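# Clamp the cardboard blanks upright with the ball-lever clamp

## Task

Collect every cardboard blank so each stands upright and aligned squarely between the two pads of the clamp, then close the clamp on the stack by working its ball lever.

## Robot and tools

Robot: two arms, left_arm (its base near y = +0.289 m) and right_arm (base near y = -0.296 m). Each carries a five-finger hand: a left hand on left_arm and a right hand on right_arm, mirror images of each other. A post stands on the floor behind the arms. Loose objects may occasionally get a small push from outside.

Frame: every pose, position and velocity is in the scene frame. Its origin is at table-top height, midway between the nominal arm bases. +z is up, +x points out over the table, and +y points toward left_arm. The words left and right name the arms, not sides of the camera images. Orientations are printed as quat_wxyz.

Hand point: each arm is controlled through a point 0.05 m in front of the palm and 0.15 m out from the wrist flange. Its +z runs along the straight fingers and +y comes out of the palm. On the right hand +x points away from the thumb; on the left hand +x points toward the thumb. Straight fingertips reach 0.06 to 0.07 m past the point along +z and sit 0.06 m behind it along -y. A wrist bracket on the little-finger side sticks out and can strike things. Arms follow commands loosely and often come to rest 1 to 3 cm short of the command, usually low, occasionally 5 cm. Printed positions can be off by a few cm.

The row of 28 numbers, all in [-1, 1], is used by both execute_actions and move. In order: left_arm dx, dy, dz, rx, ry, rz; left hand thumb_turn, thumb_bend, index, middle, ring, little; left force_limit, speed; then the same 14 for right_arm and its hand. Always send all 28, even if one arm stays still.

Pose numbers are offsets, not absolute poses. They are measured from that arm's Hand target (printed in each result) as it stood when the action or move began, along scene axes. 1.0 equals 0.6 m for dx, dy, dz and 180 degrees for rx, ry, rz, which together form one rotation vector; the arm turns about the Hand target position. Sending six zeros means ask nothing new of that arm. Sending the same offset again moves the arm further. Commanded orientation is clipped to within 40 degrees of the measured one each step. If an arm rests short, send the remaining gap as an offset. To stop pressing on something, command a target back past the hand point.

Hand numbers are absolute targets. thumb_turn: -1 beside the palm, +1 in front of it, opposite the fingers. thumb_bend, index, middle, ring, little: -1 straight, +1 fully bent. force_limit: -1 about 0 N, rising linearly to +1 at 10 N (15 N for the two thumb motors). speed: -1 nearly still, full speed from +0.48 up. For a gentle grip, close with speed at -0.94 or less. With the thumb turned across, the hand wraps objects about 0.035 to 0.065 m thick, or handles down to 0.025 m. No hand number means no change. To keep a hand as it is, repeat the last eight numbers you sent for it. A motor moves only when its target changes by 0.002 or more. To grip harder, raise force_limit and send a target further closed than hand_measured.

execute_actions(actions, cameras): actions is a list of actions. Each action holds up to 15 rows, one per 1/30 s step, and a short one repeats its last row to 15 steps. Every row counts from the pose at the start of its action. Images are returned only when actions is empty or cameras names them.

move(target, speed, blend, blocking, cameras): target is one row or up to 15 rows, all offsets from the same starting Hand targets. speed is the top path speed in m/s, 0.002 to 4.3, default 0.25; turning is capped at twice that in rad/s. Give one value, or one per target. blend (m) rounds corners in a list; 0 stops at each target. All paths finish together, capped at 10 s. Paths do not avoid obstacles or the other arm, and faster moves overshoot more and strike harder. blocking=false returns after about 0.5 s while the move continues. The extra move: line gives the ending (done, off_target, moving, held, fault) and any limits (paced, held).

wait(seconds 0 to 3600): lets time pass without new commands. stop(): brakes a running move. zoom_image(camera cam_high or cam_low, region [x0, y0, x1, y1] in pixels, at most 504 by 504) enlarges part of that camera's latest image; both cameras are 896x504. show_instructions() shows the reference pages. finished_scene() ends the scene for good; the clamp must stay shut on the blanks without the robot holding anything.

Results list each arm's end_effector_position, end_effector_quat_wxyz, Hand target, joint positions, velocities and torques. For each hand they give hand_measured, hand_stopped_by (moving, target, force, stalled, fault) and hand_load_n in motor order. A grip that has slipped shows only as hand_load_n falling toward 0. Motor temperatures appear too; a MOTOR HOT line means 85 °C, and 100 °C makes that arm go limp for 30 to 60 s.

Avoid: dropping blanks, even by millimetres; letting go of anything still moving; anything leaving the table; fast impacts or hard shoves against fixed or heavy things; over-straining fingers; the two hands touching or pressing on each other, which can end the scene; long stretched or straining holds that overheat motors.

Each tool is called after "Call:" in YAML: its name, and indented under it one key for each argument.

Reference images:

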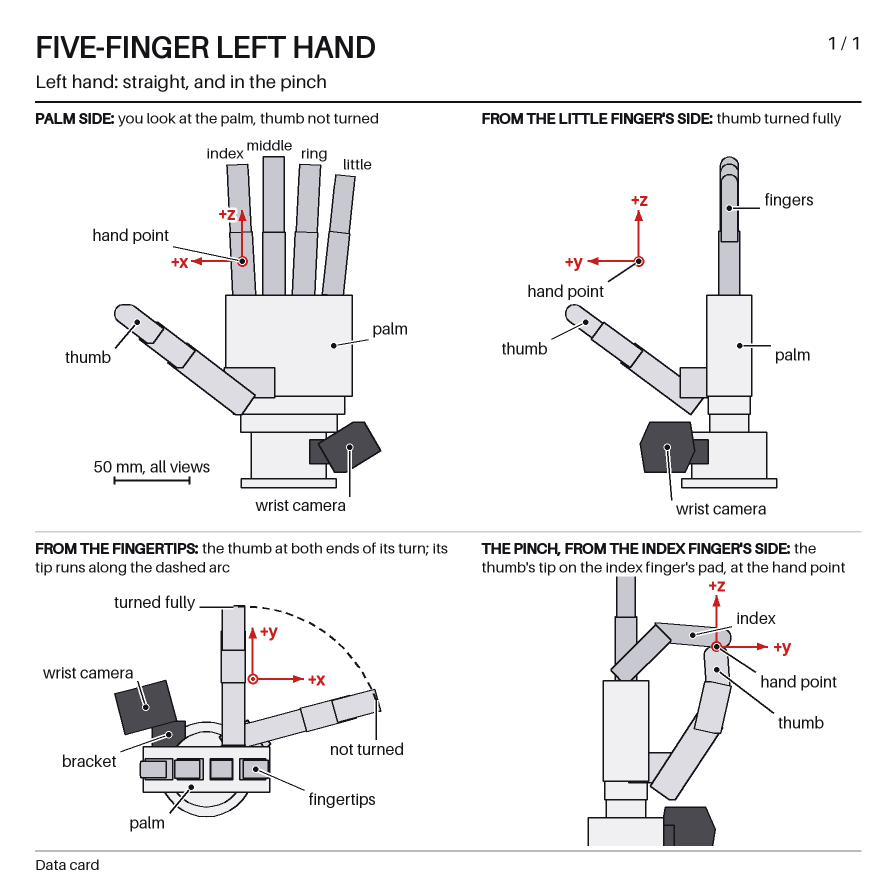

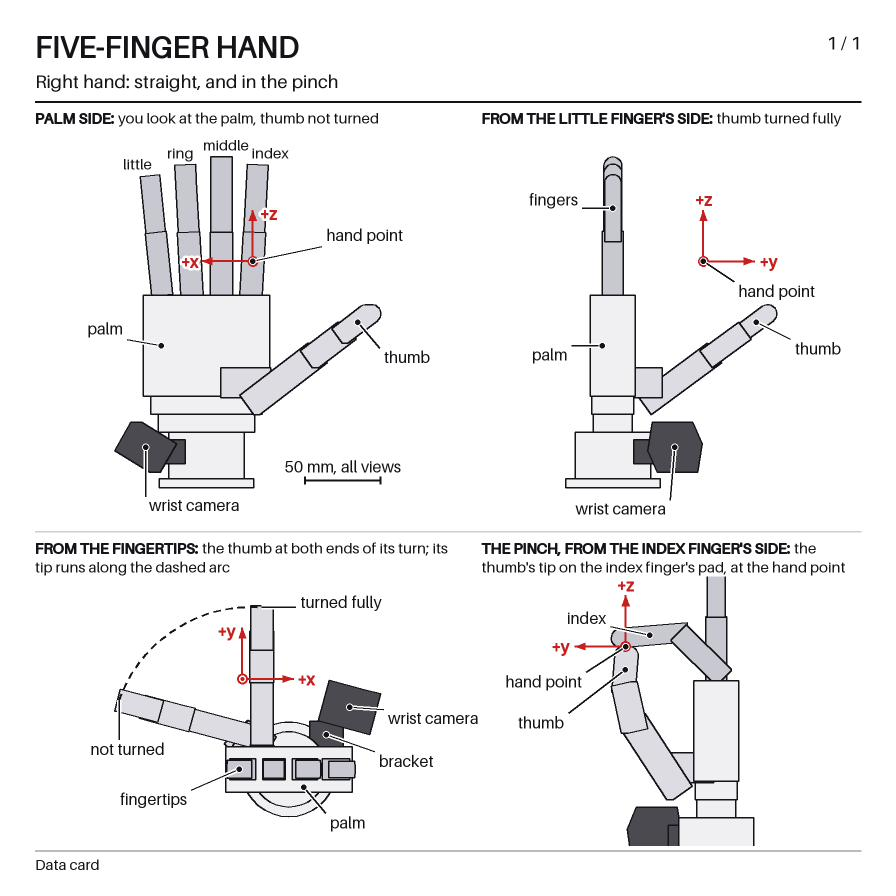

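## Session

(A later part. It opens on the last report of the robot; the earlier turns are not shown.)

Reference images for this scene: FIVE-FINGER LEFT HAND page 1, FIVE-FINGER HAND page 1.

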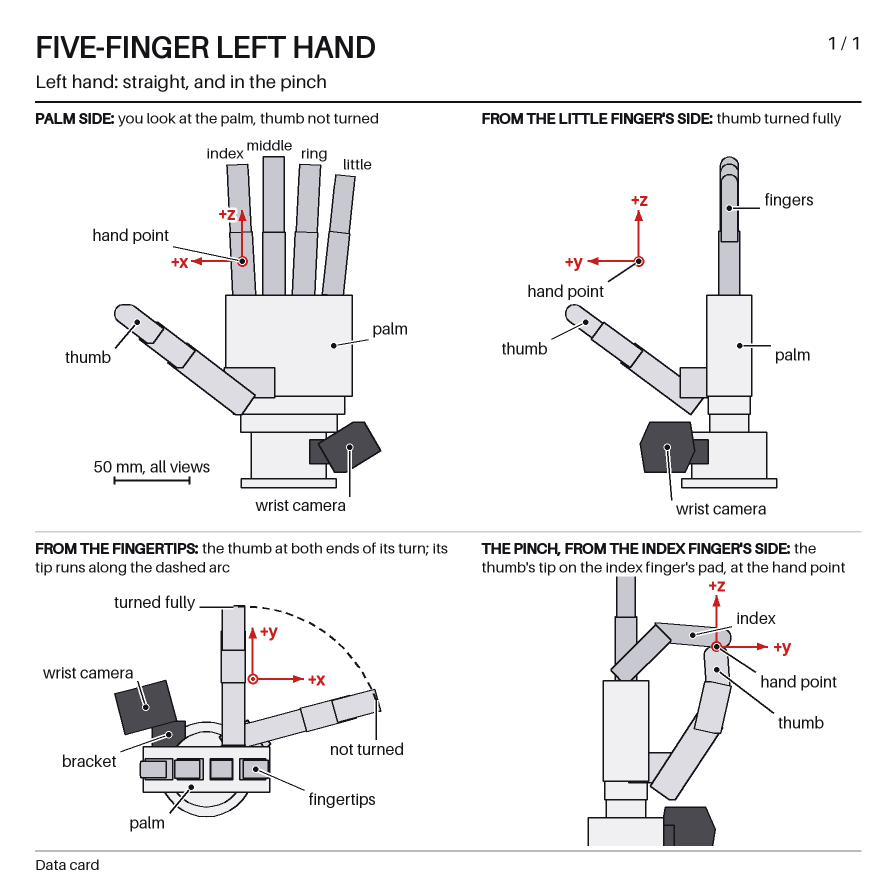

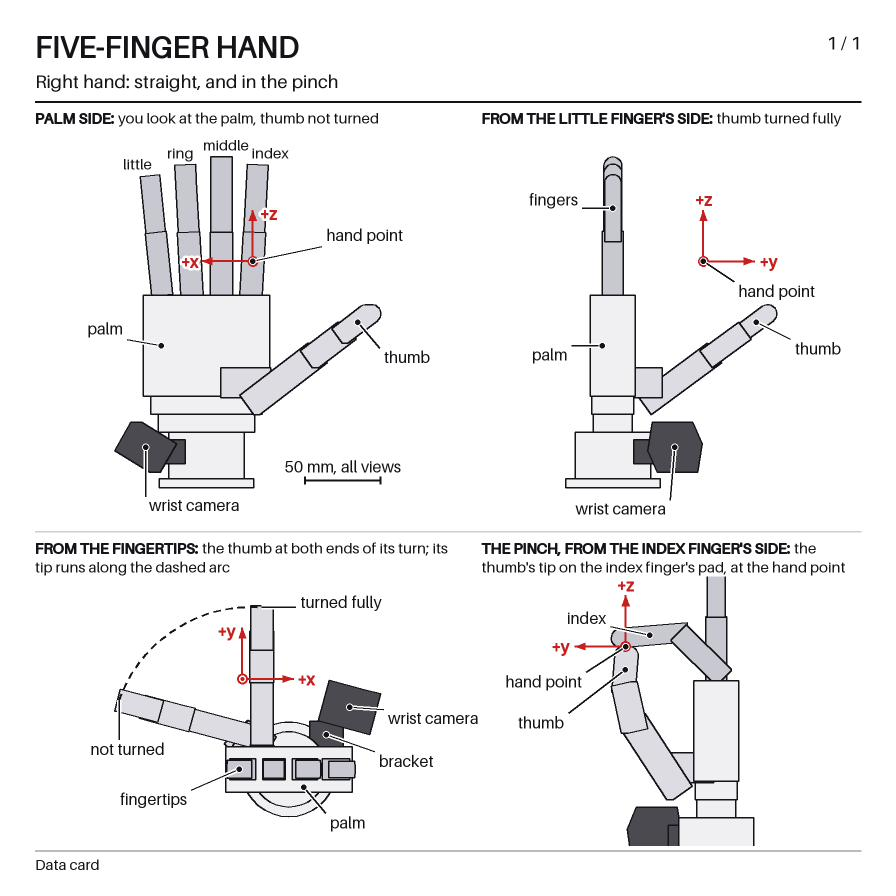

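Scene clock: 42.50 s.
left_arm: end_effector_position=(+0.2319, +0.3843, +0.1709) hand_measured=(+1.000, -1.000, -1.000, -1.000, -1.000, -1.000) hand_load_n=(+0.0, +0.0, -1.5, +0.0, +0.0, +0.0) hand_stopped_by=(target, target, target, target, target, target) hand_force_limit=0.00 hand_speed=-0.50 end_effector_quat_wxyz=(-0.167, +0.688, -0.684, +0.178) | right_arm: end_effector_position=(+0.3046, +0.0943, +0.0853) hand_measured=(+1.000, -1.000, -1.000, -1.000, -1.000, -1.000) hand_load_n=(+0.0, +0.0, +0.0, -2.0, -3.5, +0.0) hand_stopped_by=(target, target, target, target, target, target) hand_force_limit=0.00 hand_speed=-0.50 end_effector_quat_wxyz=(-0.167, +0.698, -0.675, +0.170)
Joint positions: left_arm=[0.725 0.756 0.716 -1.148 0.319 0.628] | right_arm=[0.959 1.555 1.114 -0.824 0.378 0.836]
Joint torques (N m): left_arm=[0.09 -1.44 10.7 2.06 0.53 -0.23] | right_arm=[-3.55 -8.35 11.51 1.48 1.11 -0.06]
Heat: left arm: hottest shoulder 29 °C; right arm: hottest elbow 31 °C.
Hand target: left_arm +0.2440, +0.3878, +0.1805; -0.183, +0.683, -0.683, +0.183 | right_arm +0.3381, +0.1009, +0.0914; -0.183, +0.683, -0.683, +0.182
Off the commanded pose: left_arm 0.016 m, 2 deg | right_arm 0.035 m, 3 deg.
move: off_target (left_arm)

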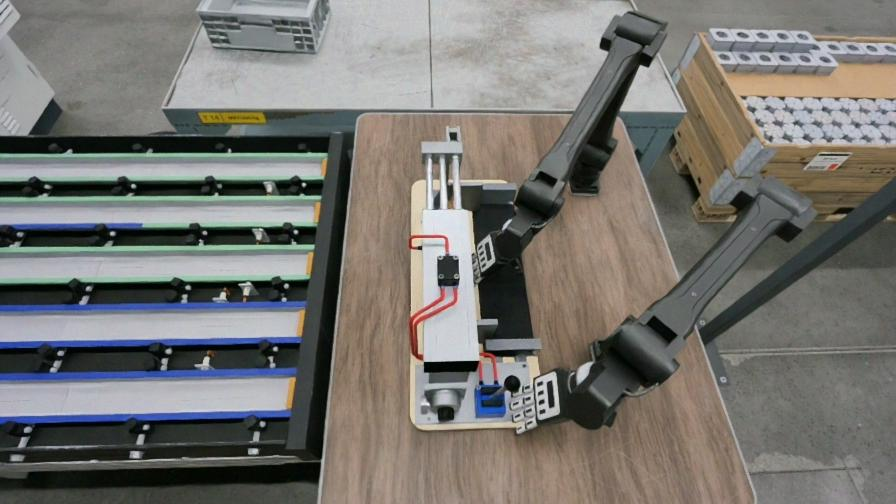

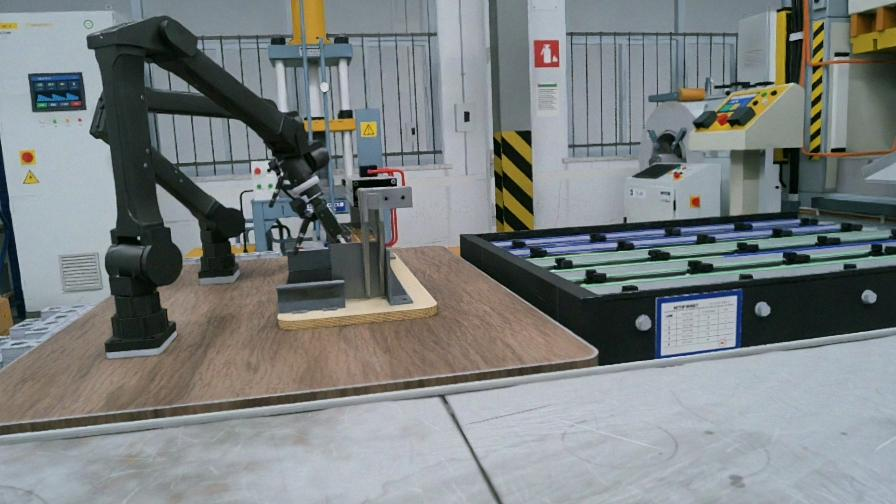

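Call:
move:
  target: [0.04,0.0,0.015,0,0,0, 1, -1, -1, -1, -1, -1, 0, -0.5, 0,0,0,0,0,0, 1, -1, -1, -1, -1, -1, 0, -0.5]
  speed: 0.06
  cameras: ["all"]

Call:
zoom_image:
  camera: "cam_high"
  region: [430, 310, 570, 430]

Scene clock: 43.87 s.
left_arm: end_effector_position=(+0.2437, +0.3760, +0.1618) hand_measured=(+1.000, -1.000, -1.000, -1.000, -1.000, -1.000) hand_load_n=(+0.0, -0.5, -1.0, +0.0, +0.0, +0.0) hand_stopped_by=(target, target, target, target, target, target) hand_force_limit=0.00 hand_speed=-0.50 end_effector_quat_wxyz=(-0.145, +0.692, -0.685, +0.175) | right_arm: end_effector_position=(+0.3046, +0.0943, +0.0853) hand_measured=(+1.000, -1.000, -1.000, -1.000, -1.000, -1.000) hand_load_n=(+0.0, +0.0, +0.0, -1.0, -3.0, +0.0) hand_stopped_by=(target, target, target, target, target, target) hand_force_limit=0.00 hand_speed=-0.50 end_effector_quat_wxyz=(-0.167, +0.698, -0.675, +0.170)
Joint positions: left_arm=[0.658 0.807 0.716 -1.122 0.294 0.564] | right_arm=[0.959 1.555 1.114 -0.824 0.378 0.836]
Joint torques (N m): left_arm=[0.09 -1.73 13.86 2.03 0.43 -0.18] | right_arm=[-3.31 -8.12 11.51 1.47 1.1 -0.06]
Heat: left arm: hottest shoulder 29 °C; right arm: hottest elbow 32 °C.
Hand target: left_arm +0.2680, +0.3878, +0.1895; -0.183, +0.683, -0.683, +0.183 | right_arm +0.3380, +0.1010, +0.0914; -0.183, +0.683, -0.683, +0.182
Off the commanded pose: left_arm 0.039 m, 5 deg | right_arm 0.035 m, 3 deg.
move: off_target (left_arm)

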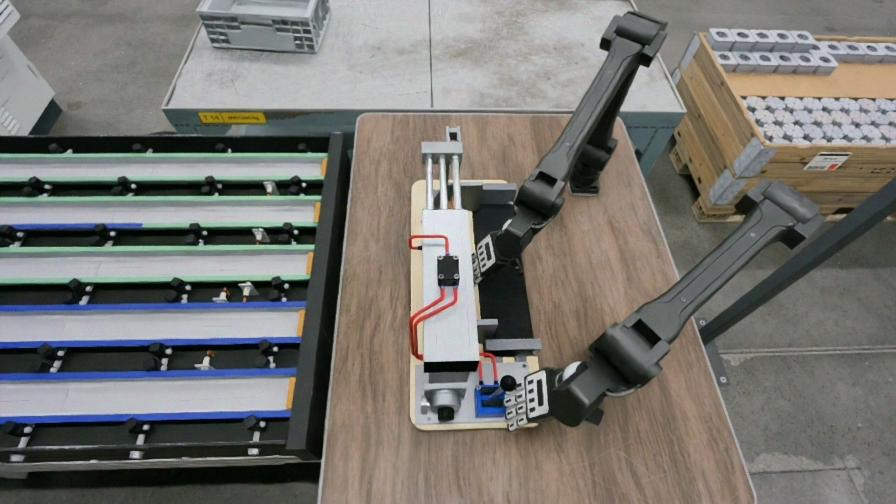

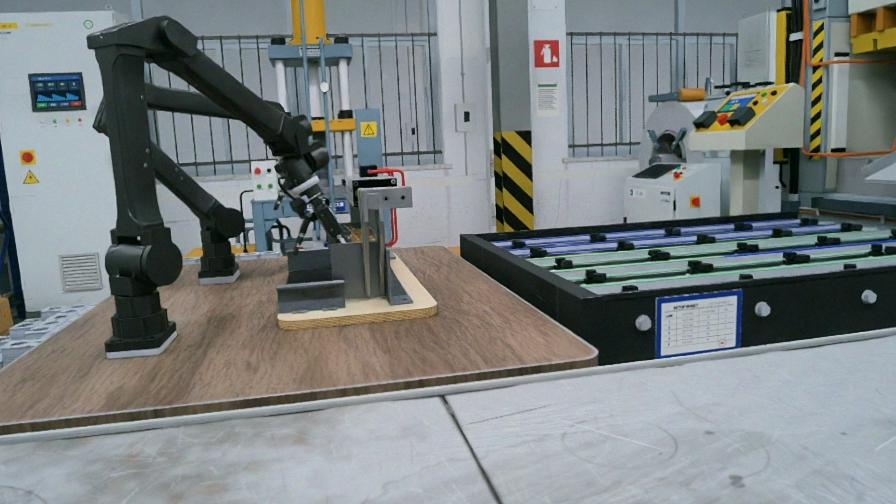

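Scaled by 3.600 from the camera's image (finer frame: 1280x720).

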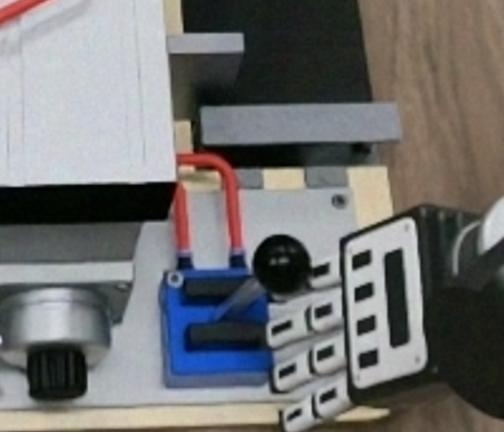

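Call:
move:
  target:
    - [-0.095,0.0,-0.015,0,0,0, 1, -1, -1, -1, -1, -1, 0, -0.5, 0,0,0,0,0,0, 1, -1, -1, -1, -1, -1, 0, -0.5]
    - [-0.095,0.002,0.038,0,0,0, 1, -1, -1, -1, -1, -1, 0, -0.5, 0,0,0,0,0,0, 1, -1, -1, -1, -1, -1, 0, -0.5]
    - [-0.05,0.002,0.038,0,0,0, 1, -1, -1, -1, -1, -1, 0, -0.5, 0,0,0,0,0,0, 1, -1, -1, -1, -1, -1, 0, -0.5]
  speed: 0.07
  blend: [0.005, 0.005,0]
  cameras: ["all"]

Call:
zoom_image:
  camera: "cam_high"
  region: [430, 310, 570, 430]

Scene clock: 46.63 s.
left_arm: end_effector_position=(+0.2220, +0.3784, +0.1882) hand_measured=(+1.000, -1.000, -1.000, -1.000, -1.000, -1.000) hand_load_n=(+0.0, +0.0, +0.0, +0.0, +0.0, +0.0) hand_stopped_by=(target, target, target, target, target, target) hand_force_limit=0.00 hand_speed=-0.50 end_effector_quat_wxyz=(-0.152, +0.691, -0.683, +0.181) | right_arm: end_effector_position=(+0.3046, +0.0943, +0.0853) hand_measured=(+1.000, -1.000, -1.000, -1.000, -1.000, -1.000) hand_load_n=(+0.0, +0.0, +0.0, -1.5, -3.5, -0.5) hand_stopped_by=(target, target, target, target, target, target) hand_force_limit=0.00 hand_speed=-0.50 end_effector_quat_wxyz=(-0.167, +0.698, -0.675, +0.170)
Joint positions: left_arm=[0.744 0.745 0.758 -1.236 0.335 0.643] | right_arm=[0.959 1.555 1.114 -0.824 0.378 0.835]
Joint torques (N m): left_arm=[0.26 -0.91 13.37 1.68 0.28 -0.14] | right_arm=[-3.37 -8.18 11.58 1.42 1.07 -0.07]
Heat: left arm: hottest shoulder 29 °C; right arm: hottest elbow 32 °C.
Hand target: left_arm +0.2380, +0.3891, +0.2123; -0.183, +0.683, -0.683, +0.183 | right_arm +0.3380, +0.1009, +0.0914; -0.183, +0.683, -0.683, +0.182
Off the commanded pose: left_arm 0.031 m, 4 deg | right_arm 0.035 m, 3 deg.
move: off_target (left_arm)

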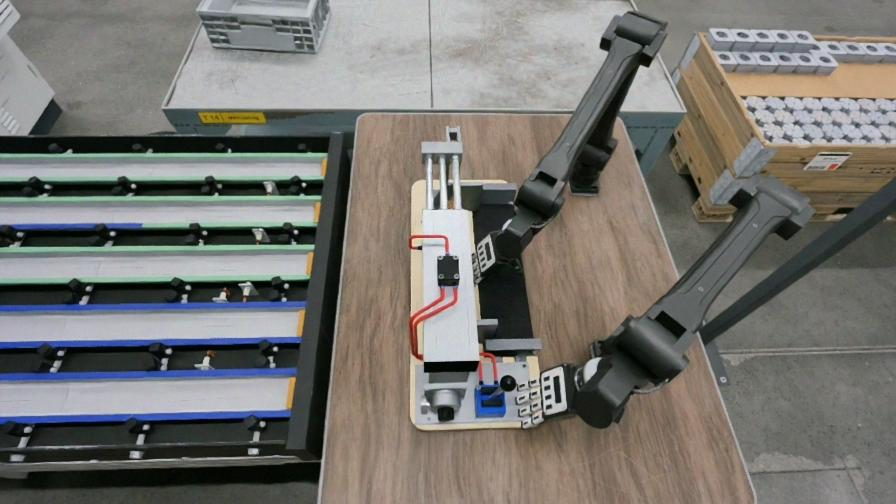

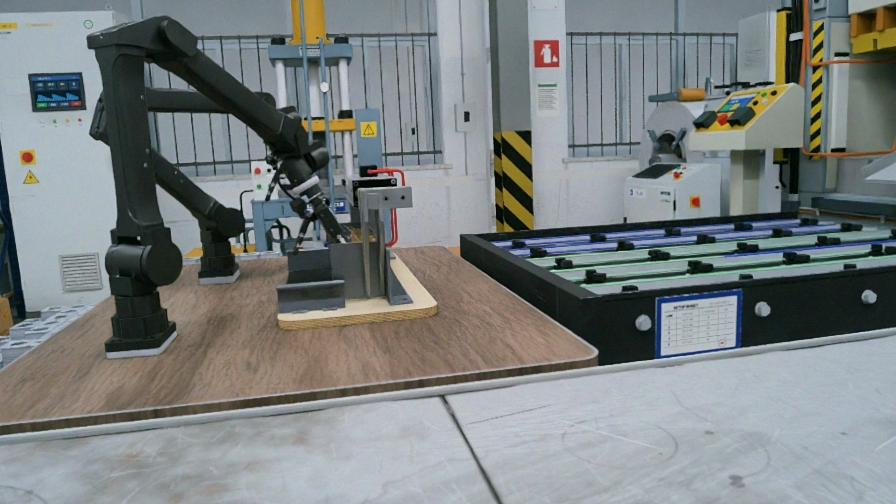

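Scaled by 3.600 from the camera's image (finer frame: 1280x720).

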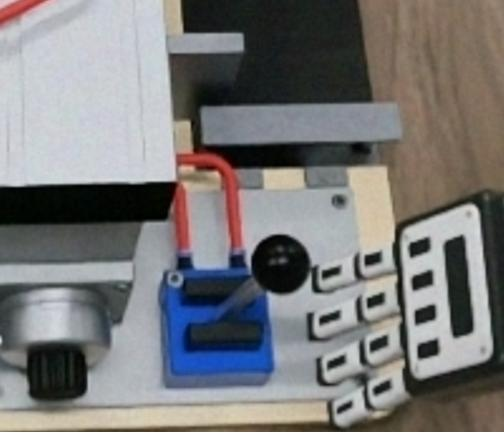

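Call:
move:
  target:
    - [-0.035,0.01,0.05,0,0,0, 1, -1, -1, -1, -1, -1, 0, -0.5, 0,0,0,0,0,0, 1, -1, -1, -1, -1, -1, 0, -0.5]
    - [-0.035,0.01,0.015,0,0,0, 1, -1, -1, -1, -1, -1, 0, -0.5, 0,0,0,0,0,0, 1, -1, -1, -1, -1, -1, 0, -0.5]
  speed: 0.07
  cameras: []

Scene clock: 48.50 s.
left_arm: end_effector_position=(+0.2159, +0.3907, +0.2201) hand_measured=(+1.000, -1.000, -1.000, -1.000, -1.000, -1.000) hand_load_n=(+0.0, -0.5, +0.0, +0.0, +0.0, +0.0) hand_stopped_by=(target, target, target, target, target, target) hand_force_limit=0.00 hand_speed=-0.50 end_effector_quat_wxyz=(-0.172, +0.686, -0.683, +0.183) | right_arm: end_effector_position=(+0.3046, +0.0943, +0.0853) hand_measured=(+1.000, -1.000, -1.000, -1.000, -1.000, -1.000) hand_load_n=(+0.0, +0.0, +0.0, -1.5, -3.5, +0.0) hand_stopped_by=(target, target, target, target, target, target) hand_force_limit=0.00 hand_speed=-0.50 end_effector_quat_wxyz=(-0.167, +0.698, -0.675, +0.170)
Joint positions: left_arm=[0.814 0.734 0.835 -1.308 0.362 0.714] | right_arm=[0.959 1.555 1.114 -0.824 0.378 0.835]
Joint torques (N m): left_arm=[2.08 -1.79 8.99 1.63 0.63 0.01] | right_arm=[-3.31 -8.06 11.47 1.32 1.07 -0.06]
Heat: left arm: hottest shoulder 29 °C; right arm: hottest elbow 32 °C.
Hand target: left_arm +0.2170, +0.3950, +0.2213; -0.183, +0.683, -0.683, +0.183 | right_arm +0.3380, +0.1009, +0.0913; -0.183, +0.683, -0.683, +0.182
Off the commanded pose: left_arm 0.005 m, 1 deg | right_arm 0.035 m, 3 deg.
move: done

Call:
move:
  target:
    - [-0.005,-0.012,-0.015,0,0,0, 1, -1, -1, -1, -1, -1, 0, -0.5, 0,0,0,0,0,0, 1, -1, -1, -1, -1, -1, 0, -0.5]
    - [0.05,-0.012,-0.012,0,0,0, 1, -1, -1, -1, -1, -1, 0, -0.5, 0,0,0,0,0,0, 1, -1, -1, -1, -1, -1, 0, -0.5]
  speed: 0.07
  blend: [0.004, 0]
  cameras: ["all"]

Call:
zoom_image:
  camera: "cam_high"
  region: [430, 310, 570, 430]

Scene clock: 50.03 s.
left_arm: end_effector_position=(+0.2384, +0.3884, +0.2101) hand_measured=(+1.000, -1.000, -1.000, -1.000, -1.000, -1.000) hand_load_n=(+0.0, -0.5, -2.0, +0.0, +0.5, +0.0) hand_stopped_by=(target, target, target, target, target, target) hand_force_limit=0.00 hand_speed=-0.50 end_effector_quat_wxyz=(-0.177, +0.687, -0.682, +0.177) | right_arm: end_effector_position=(+0.3046, +0.0943, +0.0853) hand_measured=(+1.000, -1.000, -1.000, -1.000, -1.000, -1.000) hand_load_n=(+0.0, +0.0, +0.0, -1.5, -3.5, +0.0) hand_stopped_by=(target, target, target, target, target, target) hand_force_limit=0.00 hand_speed=-0.50 end_effector_quat_wxyz=(-0.167, +0.698, -0.675, +0.170)
Joint positions: left_arm=[0.718 0.764 0.819 -1.222 0.312 0.617] | right_arm=[0.959 1.555 1.114 -0.824 0.378 0.835]
Joint torques (N m): left_arm=[-0.03 -1.2 9.83 1.87 0.63 -0.19] | right_arm=[-3.37 -8.12 11.51 1.31 1.08 -0.07]
Heat: left arm: hottest elbow 30 °C; right arm: hottest elbow 32 °C.
Hand target: left_arm +0.2470, +0.3878, +0.2140; -0.183, +0.683, -0.683, +0.183 | right_arm +0.3380, +0.1009, +0.0913; -0.183, +0.683, -0.683, +0.182
Off the commanded pose: left_arm 0.009 m, 1 deg | right_arm 0.035 m, 3 deg.
move: done

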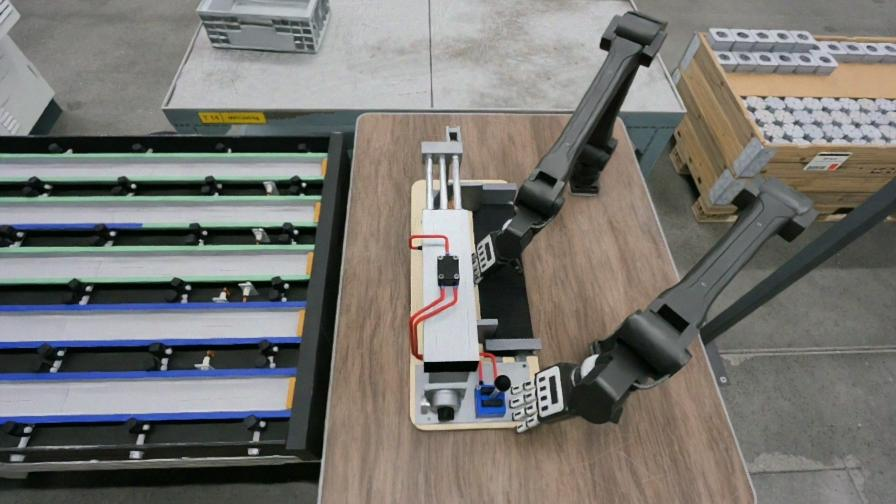

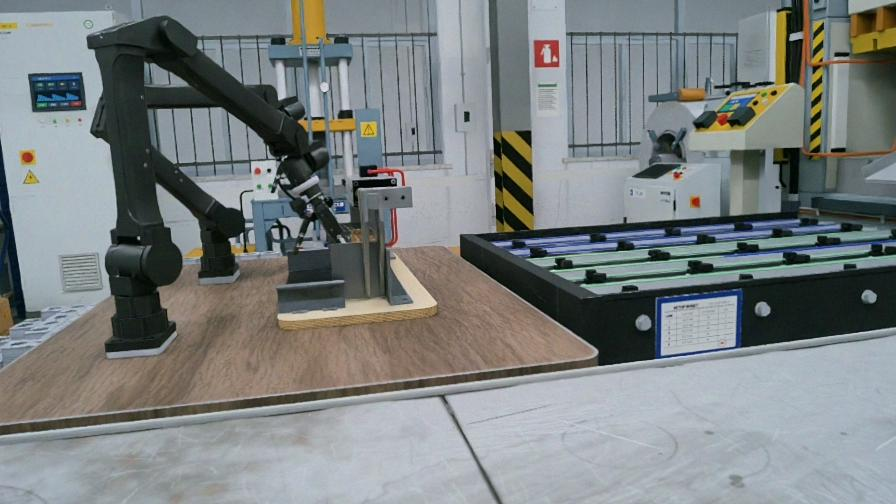

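Scaled by 3.600 from the camera's image (finer frame: 1280x720).

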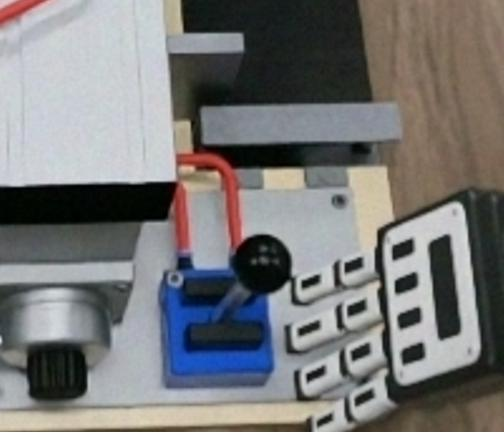

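Call:
move:
  target: [0.05,0,0.002,0,0,0, 1, -1, -1, -1, -1, -1, 0, -0.5, 0,0,0,0,0,0, 1, -1, -1, -1, -1, -1, 0, -0.5]
  speed: 0.07
  cameras: ["all"]

Call:
zoom_image:
  camera: "cam_high"
  region: [430, 310, 570, 430]

Scene clock: 51.20 s.
left_arm: end_effector_position=(+0.2597, +0.3819, +0.1975) hand_measured=(+1.000, -1.000, -1.000, -1.000, -1.000, -1.000) hand_load_n=(+0.0, +0.0, -2.5, +0.0, +0.0, +0.0) hand_stopped_by=(target, target, target, target, target, target) hand_force_limit=0.00 hand_speed=-0.50 end_effector_quat_wxyz=(-0.157, +0.689, -0.685, +0.175) | right_arm: end_effector_position=(+0.3050, +0.1014, +0.0854) hand_measured=(+1.000, -1.000, -1.000, -1.000, -1.000, -1.000) hand_load_n=(+0.0, +0.0, +0.0, -1.5, -4.5, +0.0) hand_stopped_by=(target, target, target, target, target, target) hand_force_limit=0.00 hand_speed=-0.50 end_effector_quat_wxyz=(-0.171, +0.699, -0.675, +0.163)
Joint positions: left_arm=[0.634 0.833 0.819 -1.171 0.283 0.544] | right_arm=[0.961 1.564 1.125 -0.817 0.363 0.835]
Joint torques (N m): left_arm=[0.44 -2.55 12.15 2.21 0.46 -0.2] | right_arm=[-3.43 -8.94 10.86 1.14 1.59 -0.06]
Heat: left arm: hottest elbow 30 °C; right arm: hottest elbow 32 °C.
Hand target: left_arm +0.2769, +0.3878, +0.2153; -0.183, +0.683, -0.683, +0.183 | right_arm +0.3380, +0.1010, +0.0915; -0.183, +0.683, -0.683, +0.182
Off the commanded pose: left_arm 0.025 m, 3 deg | right_arm 0.034 m, 3 deg.
move: off_target (left_arm)

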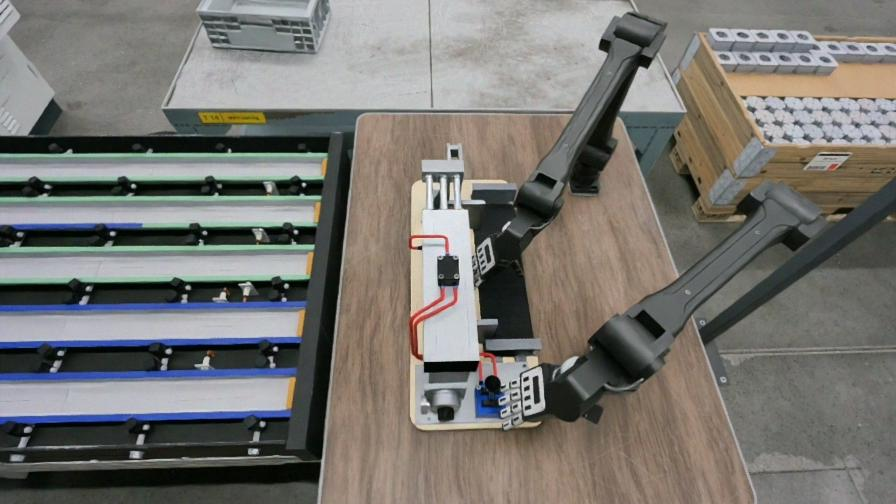

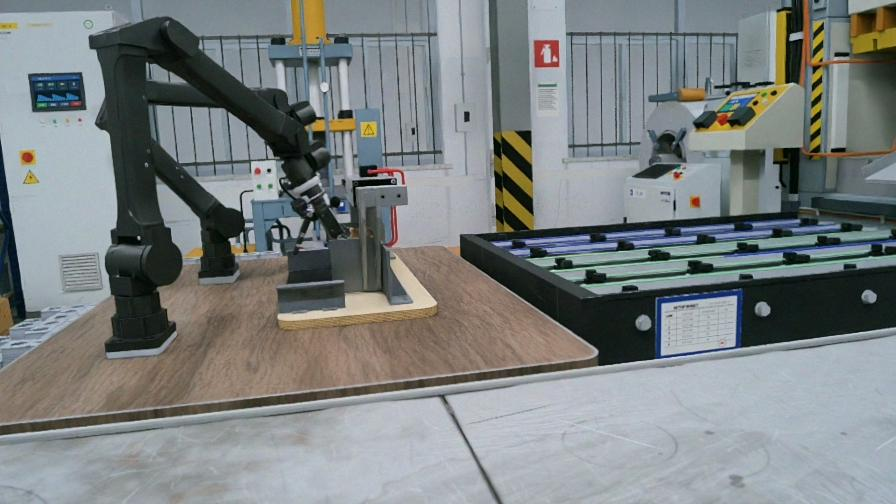

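Scaled by 3.600 from the camera's image (finer frame: 1280x720).

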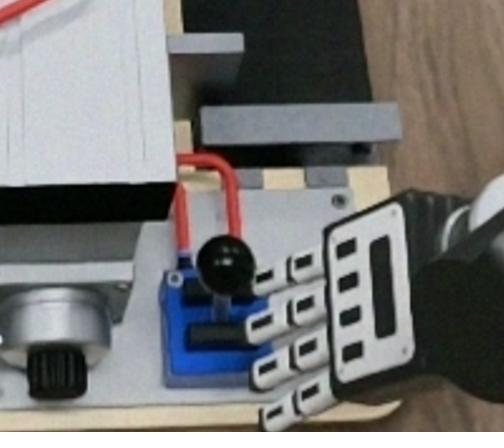

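Call:
wait:
  seconds: 0.5
  cameras: ["all"]

Call:
zoom_image:
  camera: "cam_low"
  region: [310, 170, 420, 310]

Call:
zoom_image:
  camera: "cam_high"
  region: [400, 140, 560, 330]

Scene clock: 51.83 s.
left_arm: end_effector_position=(+0.2598, +0.3818, +0.1975) hand_measured=(+1.000, -1.000, -1.000, -1.000, -1.000, -1.000) hand_load_n=(+0.0, +0.0, -2.5, +0.0, +0.0, +0.0) hand_stopped_by=(target, target, target, target, target, target) hand_force_limit=0.00 hand_speed=-0.50 end_effector_quat_wxyz=(-0.157, +0.690, -0.685, +0.175) | right_arm: end_effector_position=(+0.3050, +0.1014, +0.0854) hand_measured=(+1.000, -1.000, -1.000, -1.000, -1.000, -1.000) hand_load_n=(+0.0, +0.0, +0.0, -1.5, -4.5, +0.0) hand_stopped_by=(target, target, target, target, target, target) hand_force_limit=0.00 hand_speed=-0.50 end_effector_quat_wxyz=(-0.171, +0.699, -0.675, +0.163)
Joint positions: left_arm=[0.634 0.833 0.819 -1.171 0.283 0.543] | right_arm=[0.961 1.564 1.125 -0.817 0.363 0.835]
Joint torques (N m): left_arm=[0.26 -2.37 12.11 2.14 0.44 -0.22] | right_arm=[-3.49 -8.94 10.86 1.14 1.59 -0.06]
Heat: left arm: hottest elbow 30 °C; right arm: hottest elbow 32 °C.
Hand target: left_arm +0.2770, +0.3878, +0.2153; -0.183, +0.683, -0.683, +0.183 | right_arm +0.3380, +0.1010, +0.0915; -0.183, +0.683, -0.683, +0.182
Off the commanded pose: left_arm 0.025 m, 3 deg | right_arm 0.034 m, 3 deg.
wait: 0.50 s; at rest by 0.03 s

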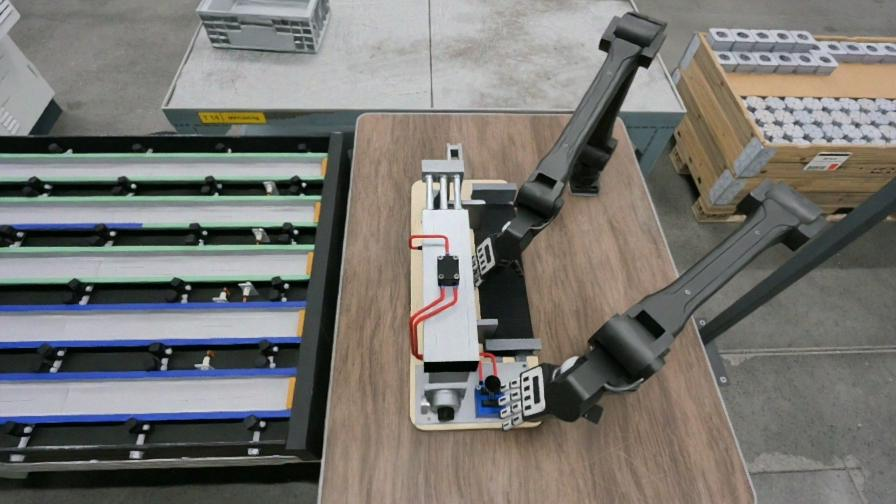

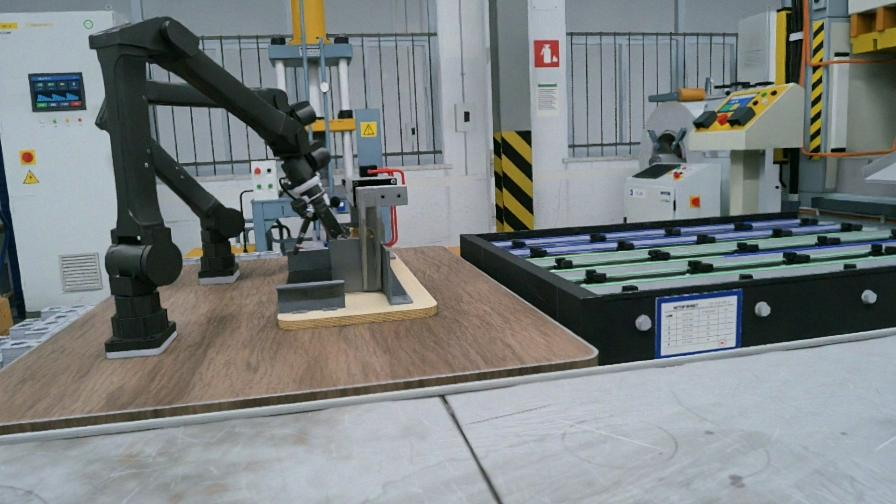

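Scaled by 3.600 from the camera's image (finer frame: 1280x720).

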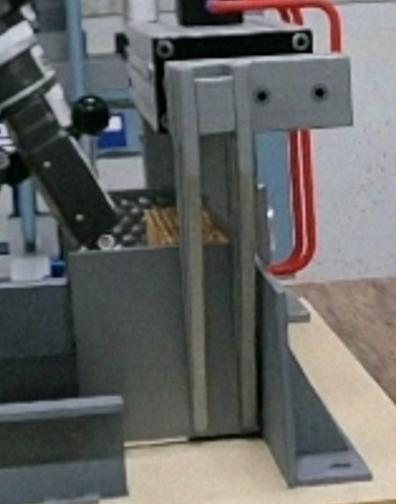

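Scaled by 2.653 from the camera's image (finer frame: 1280x720).

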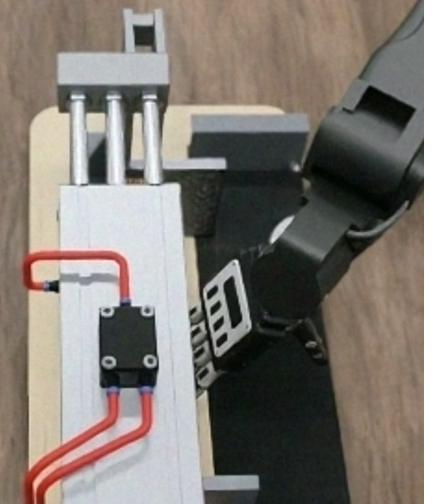

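Call:
move:
  target: [0.04,0.006,0.005,0,0,0, 1, -1, -1, -1, -1, -1, 0, -0.5, 0,0,0,0,0,0, 1, -1, -1, -1, -1, -1, 0, -0.5]
  speed: 0.07
  cameras: ["all"]

Call:
zoom_image:
  camera: "cam_high"
  region: [430, 310, 570, 430]

Call:
zoom_image:
  camera: "cam_low"
  region: [290, 170, 420, 310]

Scene clock: 53.33 s.
left_arm: end_effector_position=(+0.2749, +0.3807, +0.1892) hand_measured=(+1.000, -1.000, -1.000, -1.000, -1.000, -1.000) hand_load_n=(+0.0, -0.5, -2.0, +0.0, +0.0, +0.0) hand_stopped_by=(target, target, target, target, target, target) hand_force_limit=0.00 hand_speed=-0.50 end_effector_quat_wxyz=(-0.143, +0.692, -0.687, +0.172) | right_arm: end_effector_position=(+0.3050, +0.1014, +0.0854) hand_measured=(+1.000, -1.000, -1.000, -1.000, -1.000, -1.000) hand_load_n=(+0.0, +0.0, +0.0, -1.0, -4.5, +0.0) hand_stopped_by=(target, target, target, target, target, target) hand_force_limit=0.00 hand_speed=-0.50 end_effector_quat_wxyz=(-0.171, +0.699, -0.675, +0.163)
Joint positions: left_arm=[0.594 0.893 0.829 -1.139 0.267 0.507] | right_arm=[0.961 1.564 1.125 -0.817 0.363 0.835]
Joint torques (N m): left_arm=[0.15 -3.14 14.13 2.13 0.39 -0.23] | right_arm=[-3.49 -8.94 10.86 1.14 1.59 -0.06]
Motor temperatures (°C): left_arm=[25 29 31 24 25 21] | right_arm=[27 23 32 25 29 24]
Heat: left arm: hottest elbow 31 °C; right arm: hottest elbow 32 °C.
Hand target: left_arm +0.3009, +0.3914, +0.2181; -0.183, +0.683, -0.683, +0.183 | right_arm +0.3380, +0.1010, +0.0915; -0.183, +0.683, -0.683, +0.182
Off the commanded pose: left_arm 0.040 m, 5 deg | right_arm 0.034 m, 3 deg.
move: off_target (left_arm)

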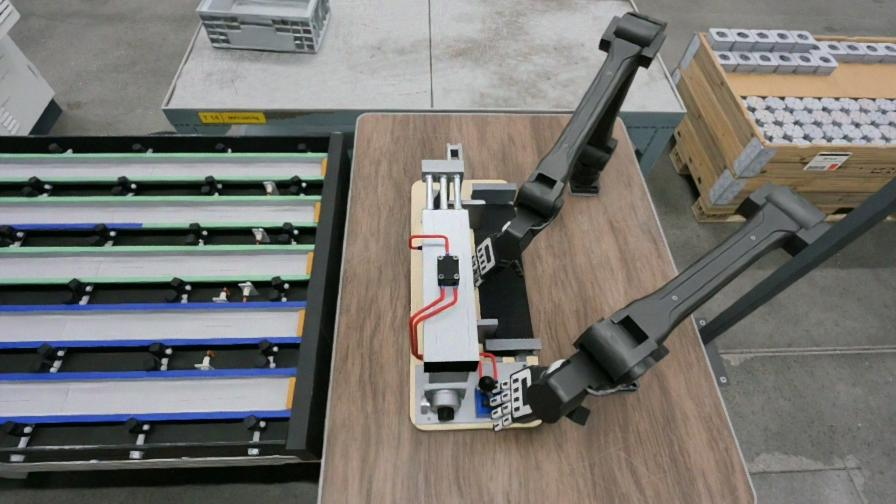

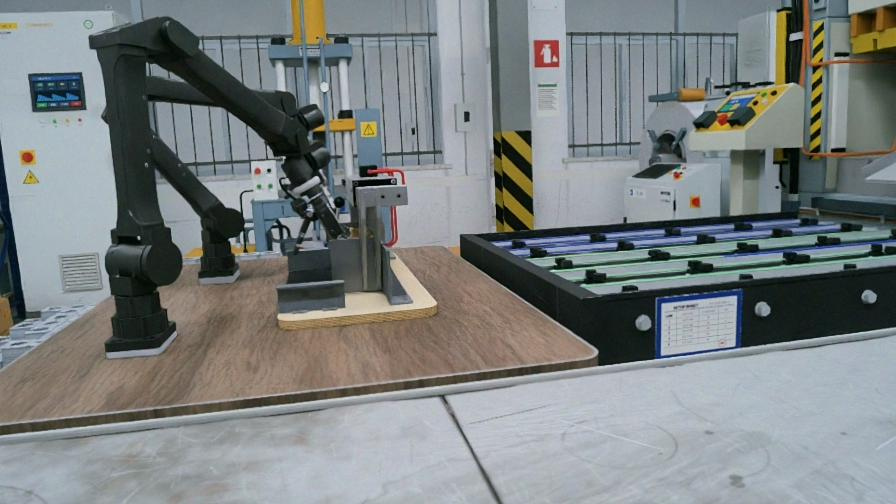

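Scaled by 3.600 from the camera's image (finer frame: 1280x720).

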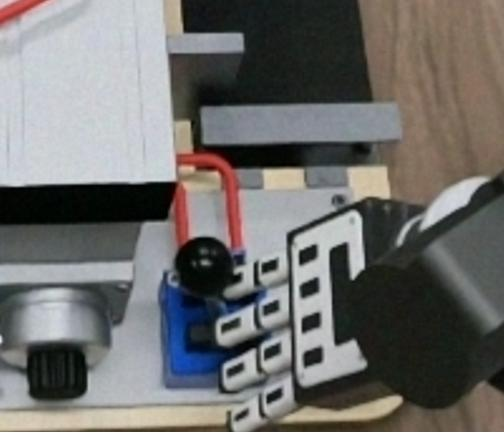

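Scaled by 3.600 from the camera's image (finer frame: 1280x720).

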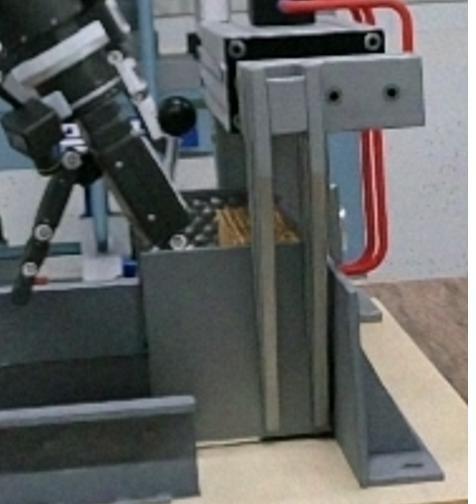

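Call:
move:
  target: [0.045,0.006,0.0,0,0,0, 1, -1, -1, -1, -1, -1, 0, -0.5, 0,0,0,0,0,0, 1, -1, -1, -1, -1, -1, 0, -0.5]
  speed: 0.07
  cameras: ["all"]

Call:
zoom_image:
  camera: "cam_high"
  region: [430, 310, 570, 430]

Call:
zoom_image:
  camera: "cam_low"
  region: [290, 170, 420, 310]

Scene clock: 54.33 s.
left_arm: end_effector_position=(+0.2873, +0.3818, +0.1902) hand_measured=(+1.000, -1.000, -1.000, -1.000, -1.000, -1.000) hand_load_n=(+0.0, +0.0, -14.5, +0.0, +0.0, +0.0) hand_stopped_by=(target, target, target, target, target, target) hand_force_limit=0.00 hand_speed=-0.50 end_effector_quat_wxyz=(-0.138, +0.689, -0.692, +0.165) | right_arm: end_effector_position=(+0.3050, +0.1014, +0.0854) hand_measured=(+1.000, -1.000, -1.000, -1.000, -1.000, -1.000) hand_load_n=(+0.0, +0.0, +0.0, -1.0, -4.5, +0.0) hand_stopped_by=(target, target, target, target, target, target) hand_force_limit=0.00 hand_speed=-0.50 end_effector_quat_wxyz=(-0.171, +0.699, -0.675, +0.163)
Joint positions: left_arm=[0.562 0.938 0.857 -1.132 0.249 0.493] | right_arm=[0.961 1.564 1.125 -0.817 0.363 0.835]
Joint torques (N m): left_arm=[-0.03 -1.79 14.76 3.38 0.55 -0.39] | right_arm=[-3.49 -8.88 10.86 1.14 1.59 -0.06]
Heat: left arm: hottest elbow 32 °C; right arm: hottest elbow 32 °C.
Hand target: left_arm +0.3280, +0.3950, +0.2184; -0.183, +0.683, -0.683, +0.183 | right_arm +0.3380, +0.1010, +0.0915; -0.183, +0.683, -0.683, +0.182
Off the commanded pose: left_arm 0.051 m, 6 deg | right_arm 0.034 m, 3 deg.
move: off_target (left_arm)

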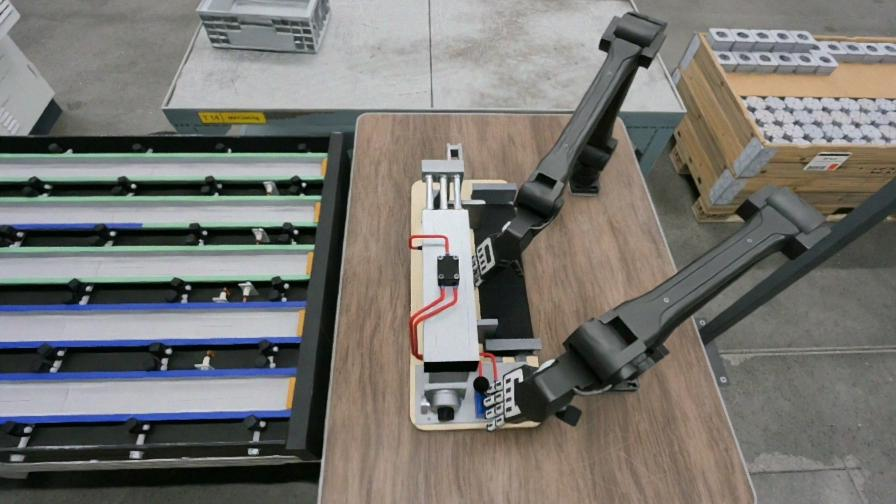

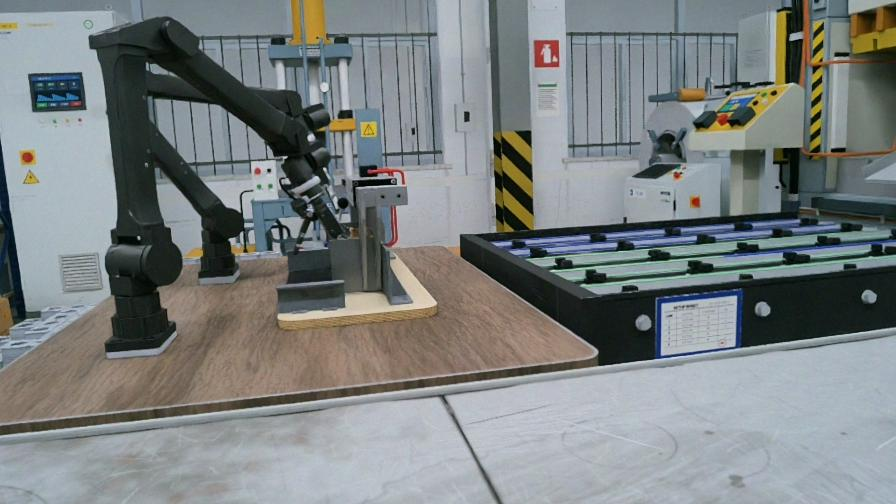

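Scaled by 3.600 from the camera's image (finer frame: 1280x720).

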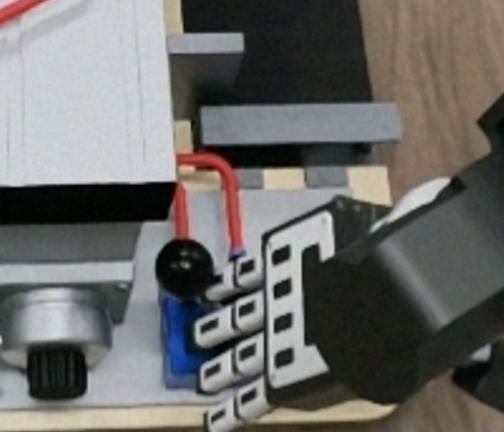

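Scaled by 3.600 from the camera's image (finer frame: 1280x720).

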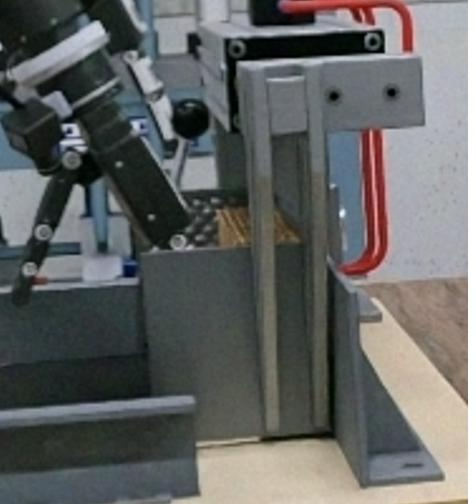

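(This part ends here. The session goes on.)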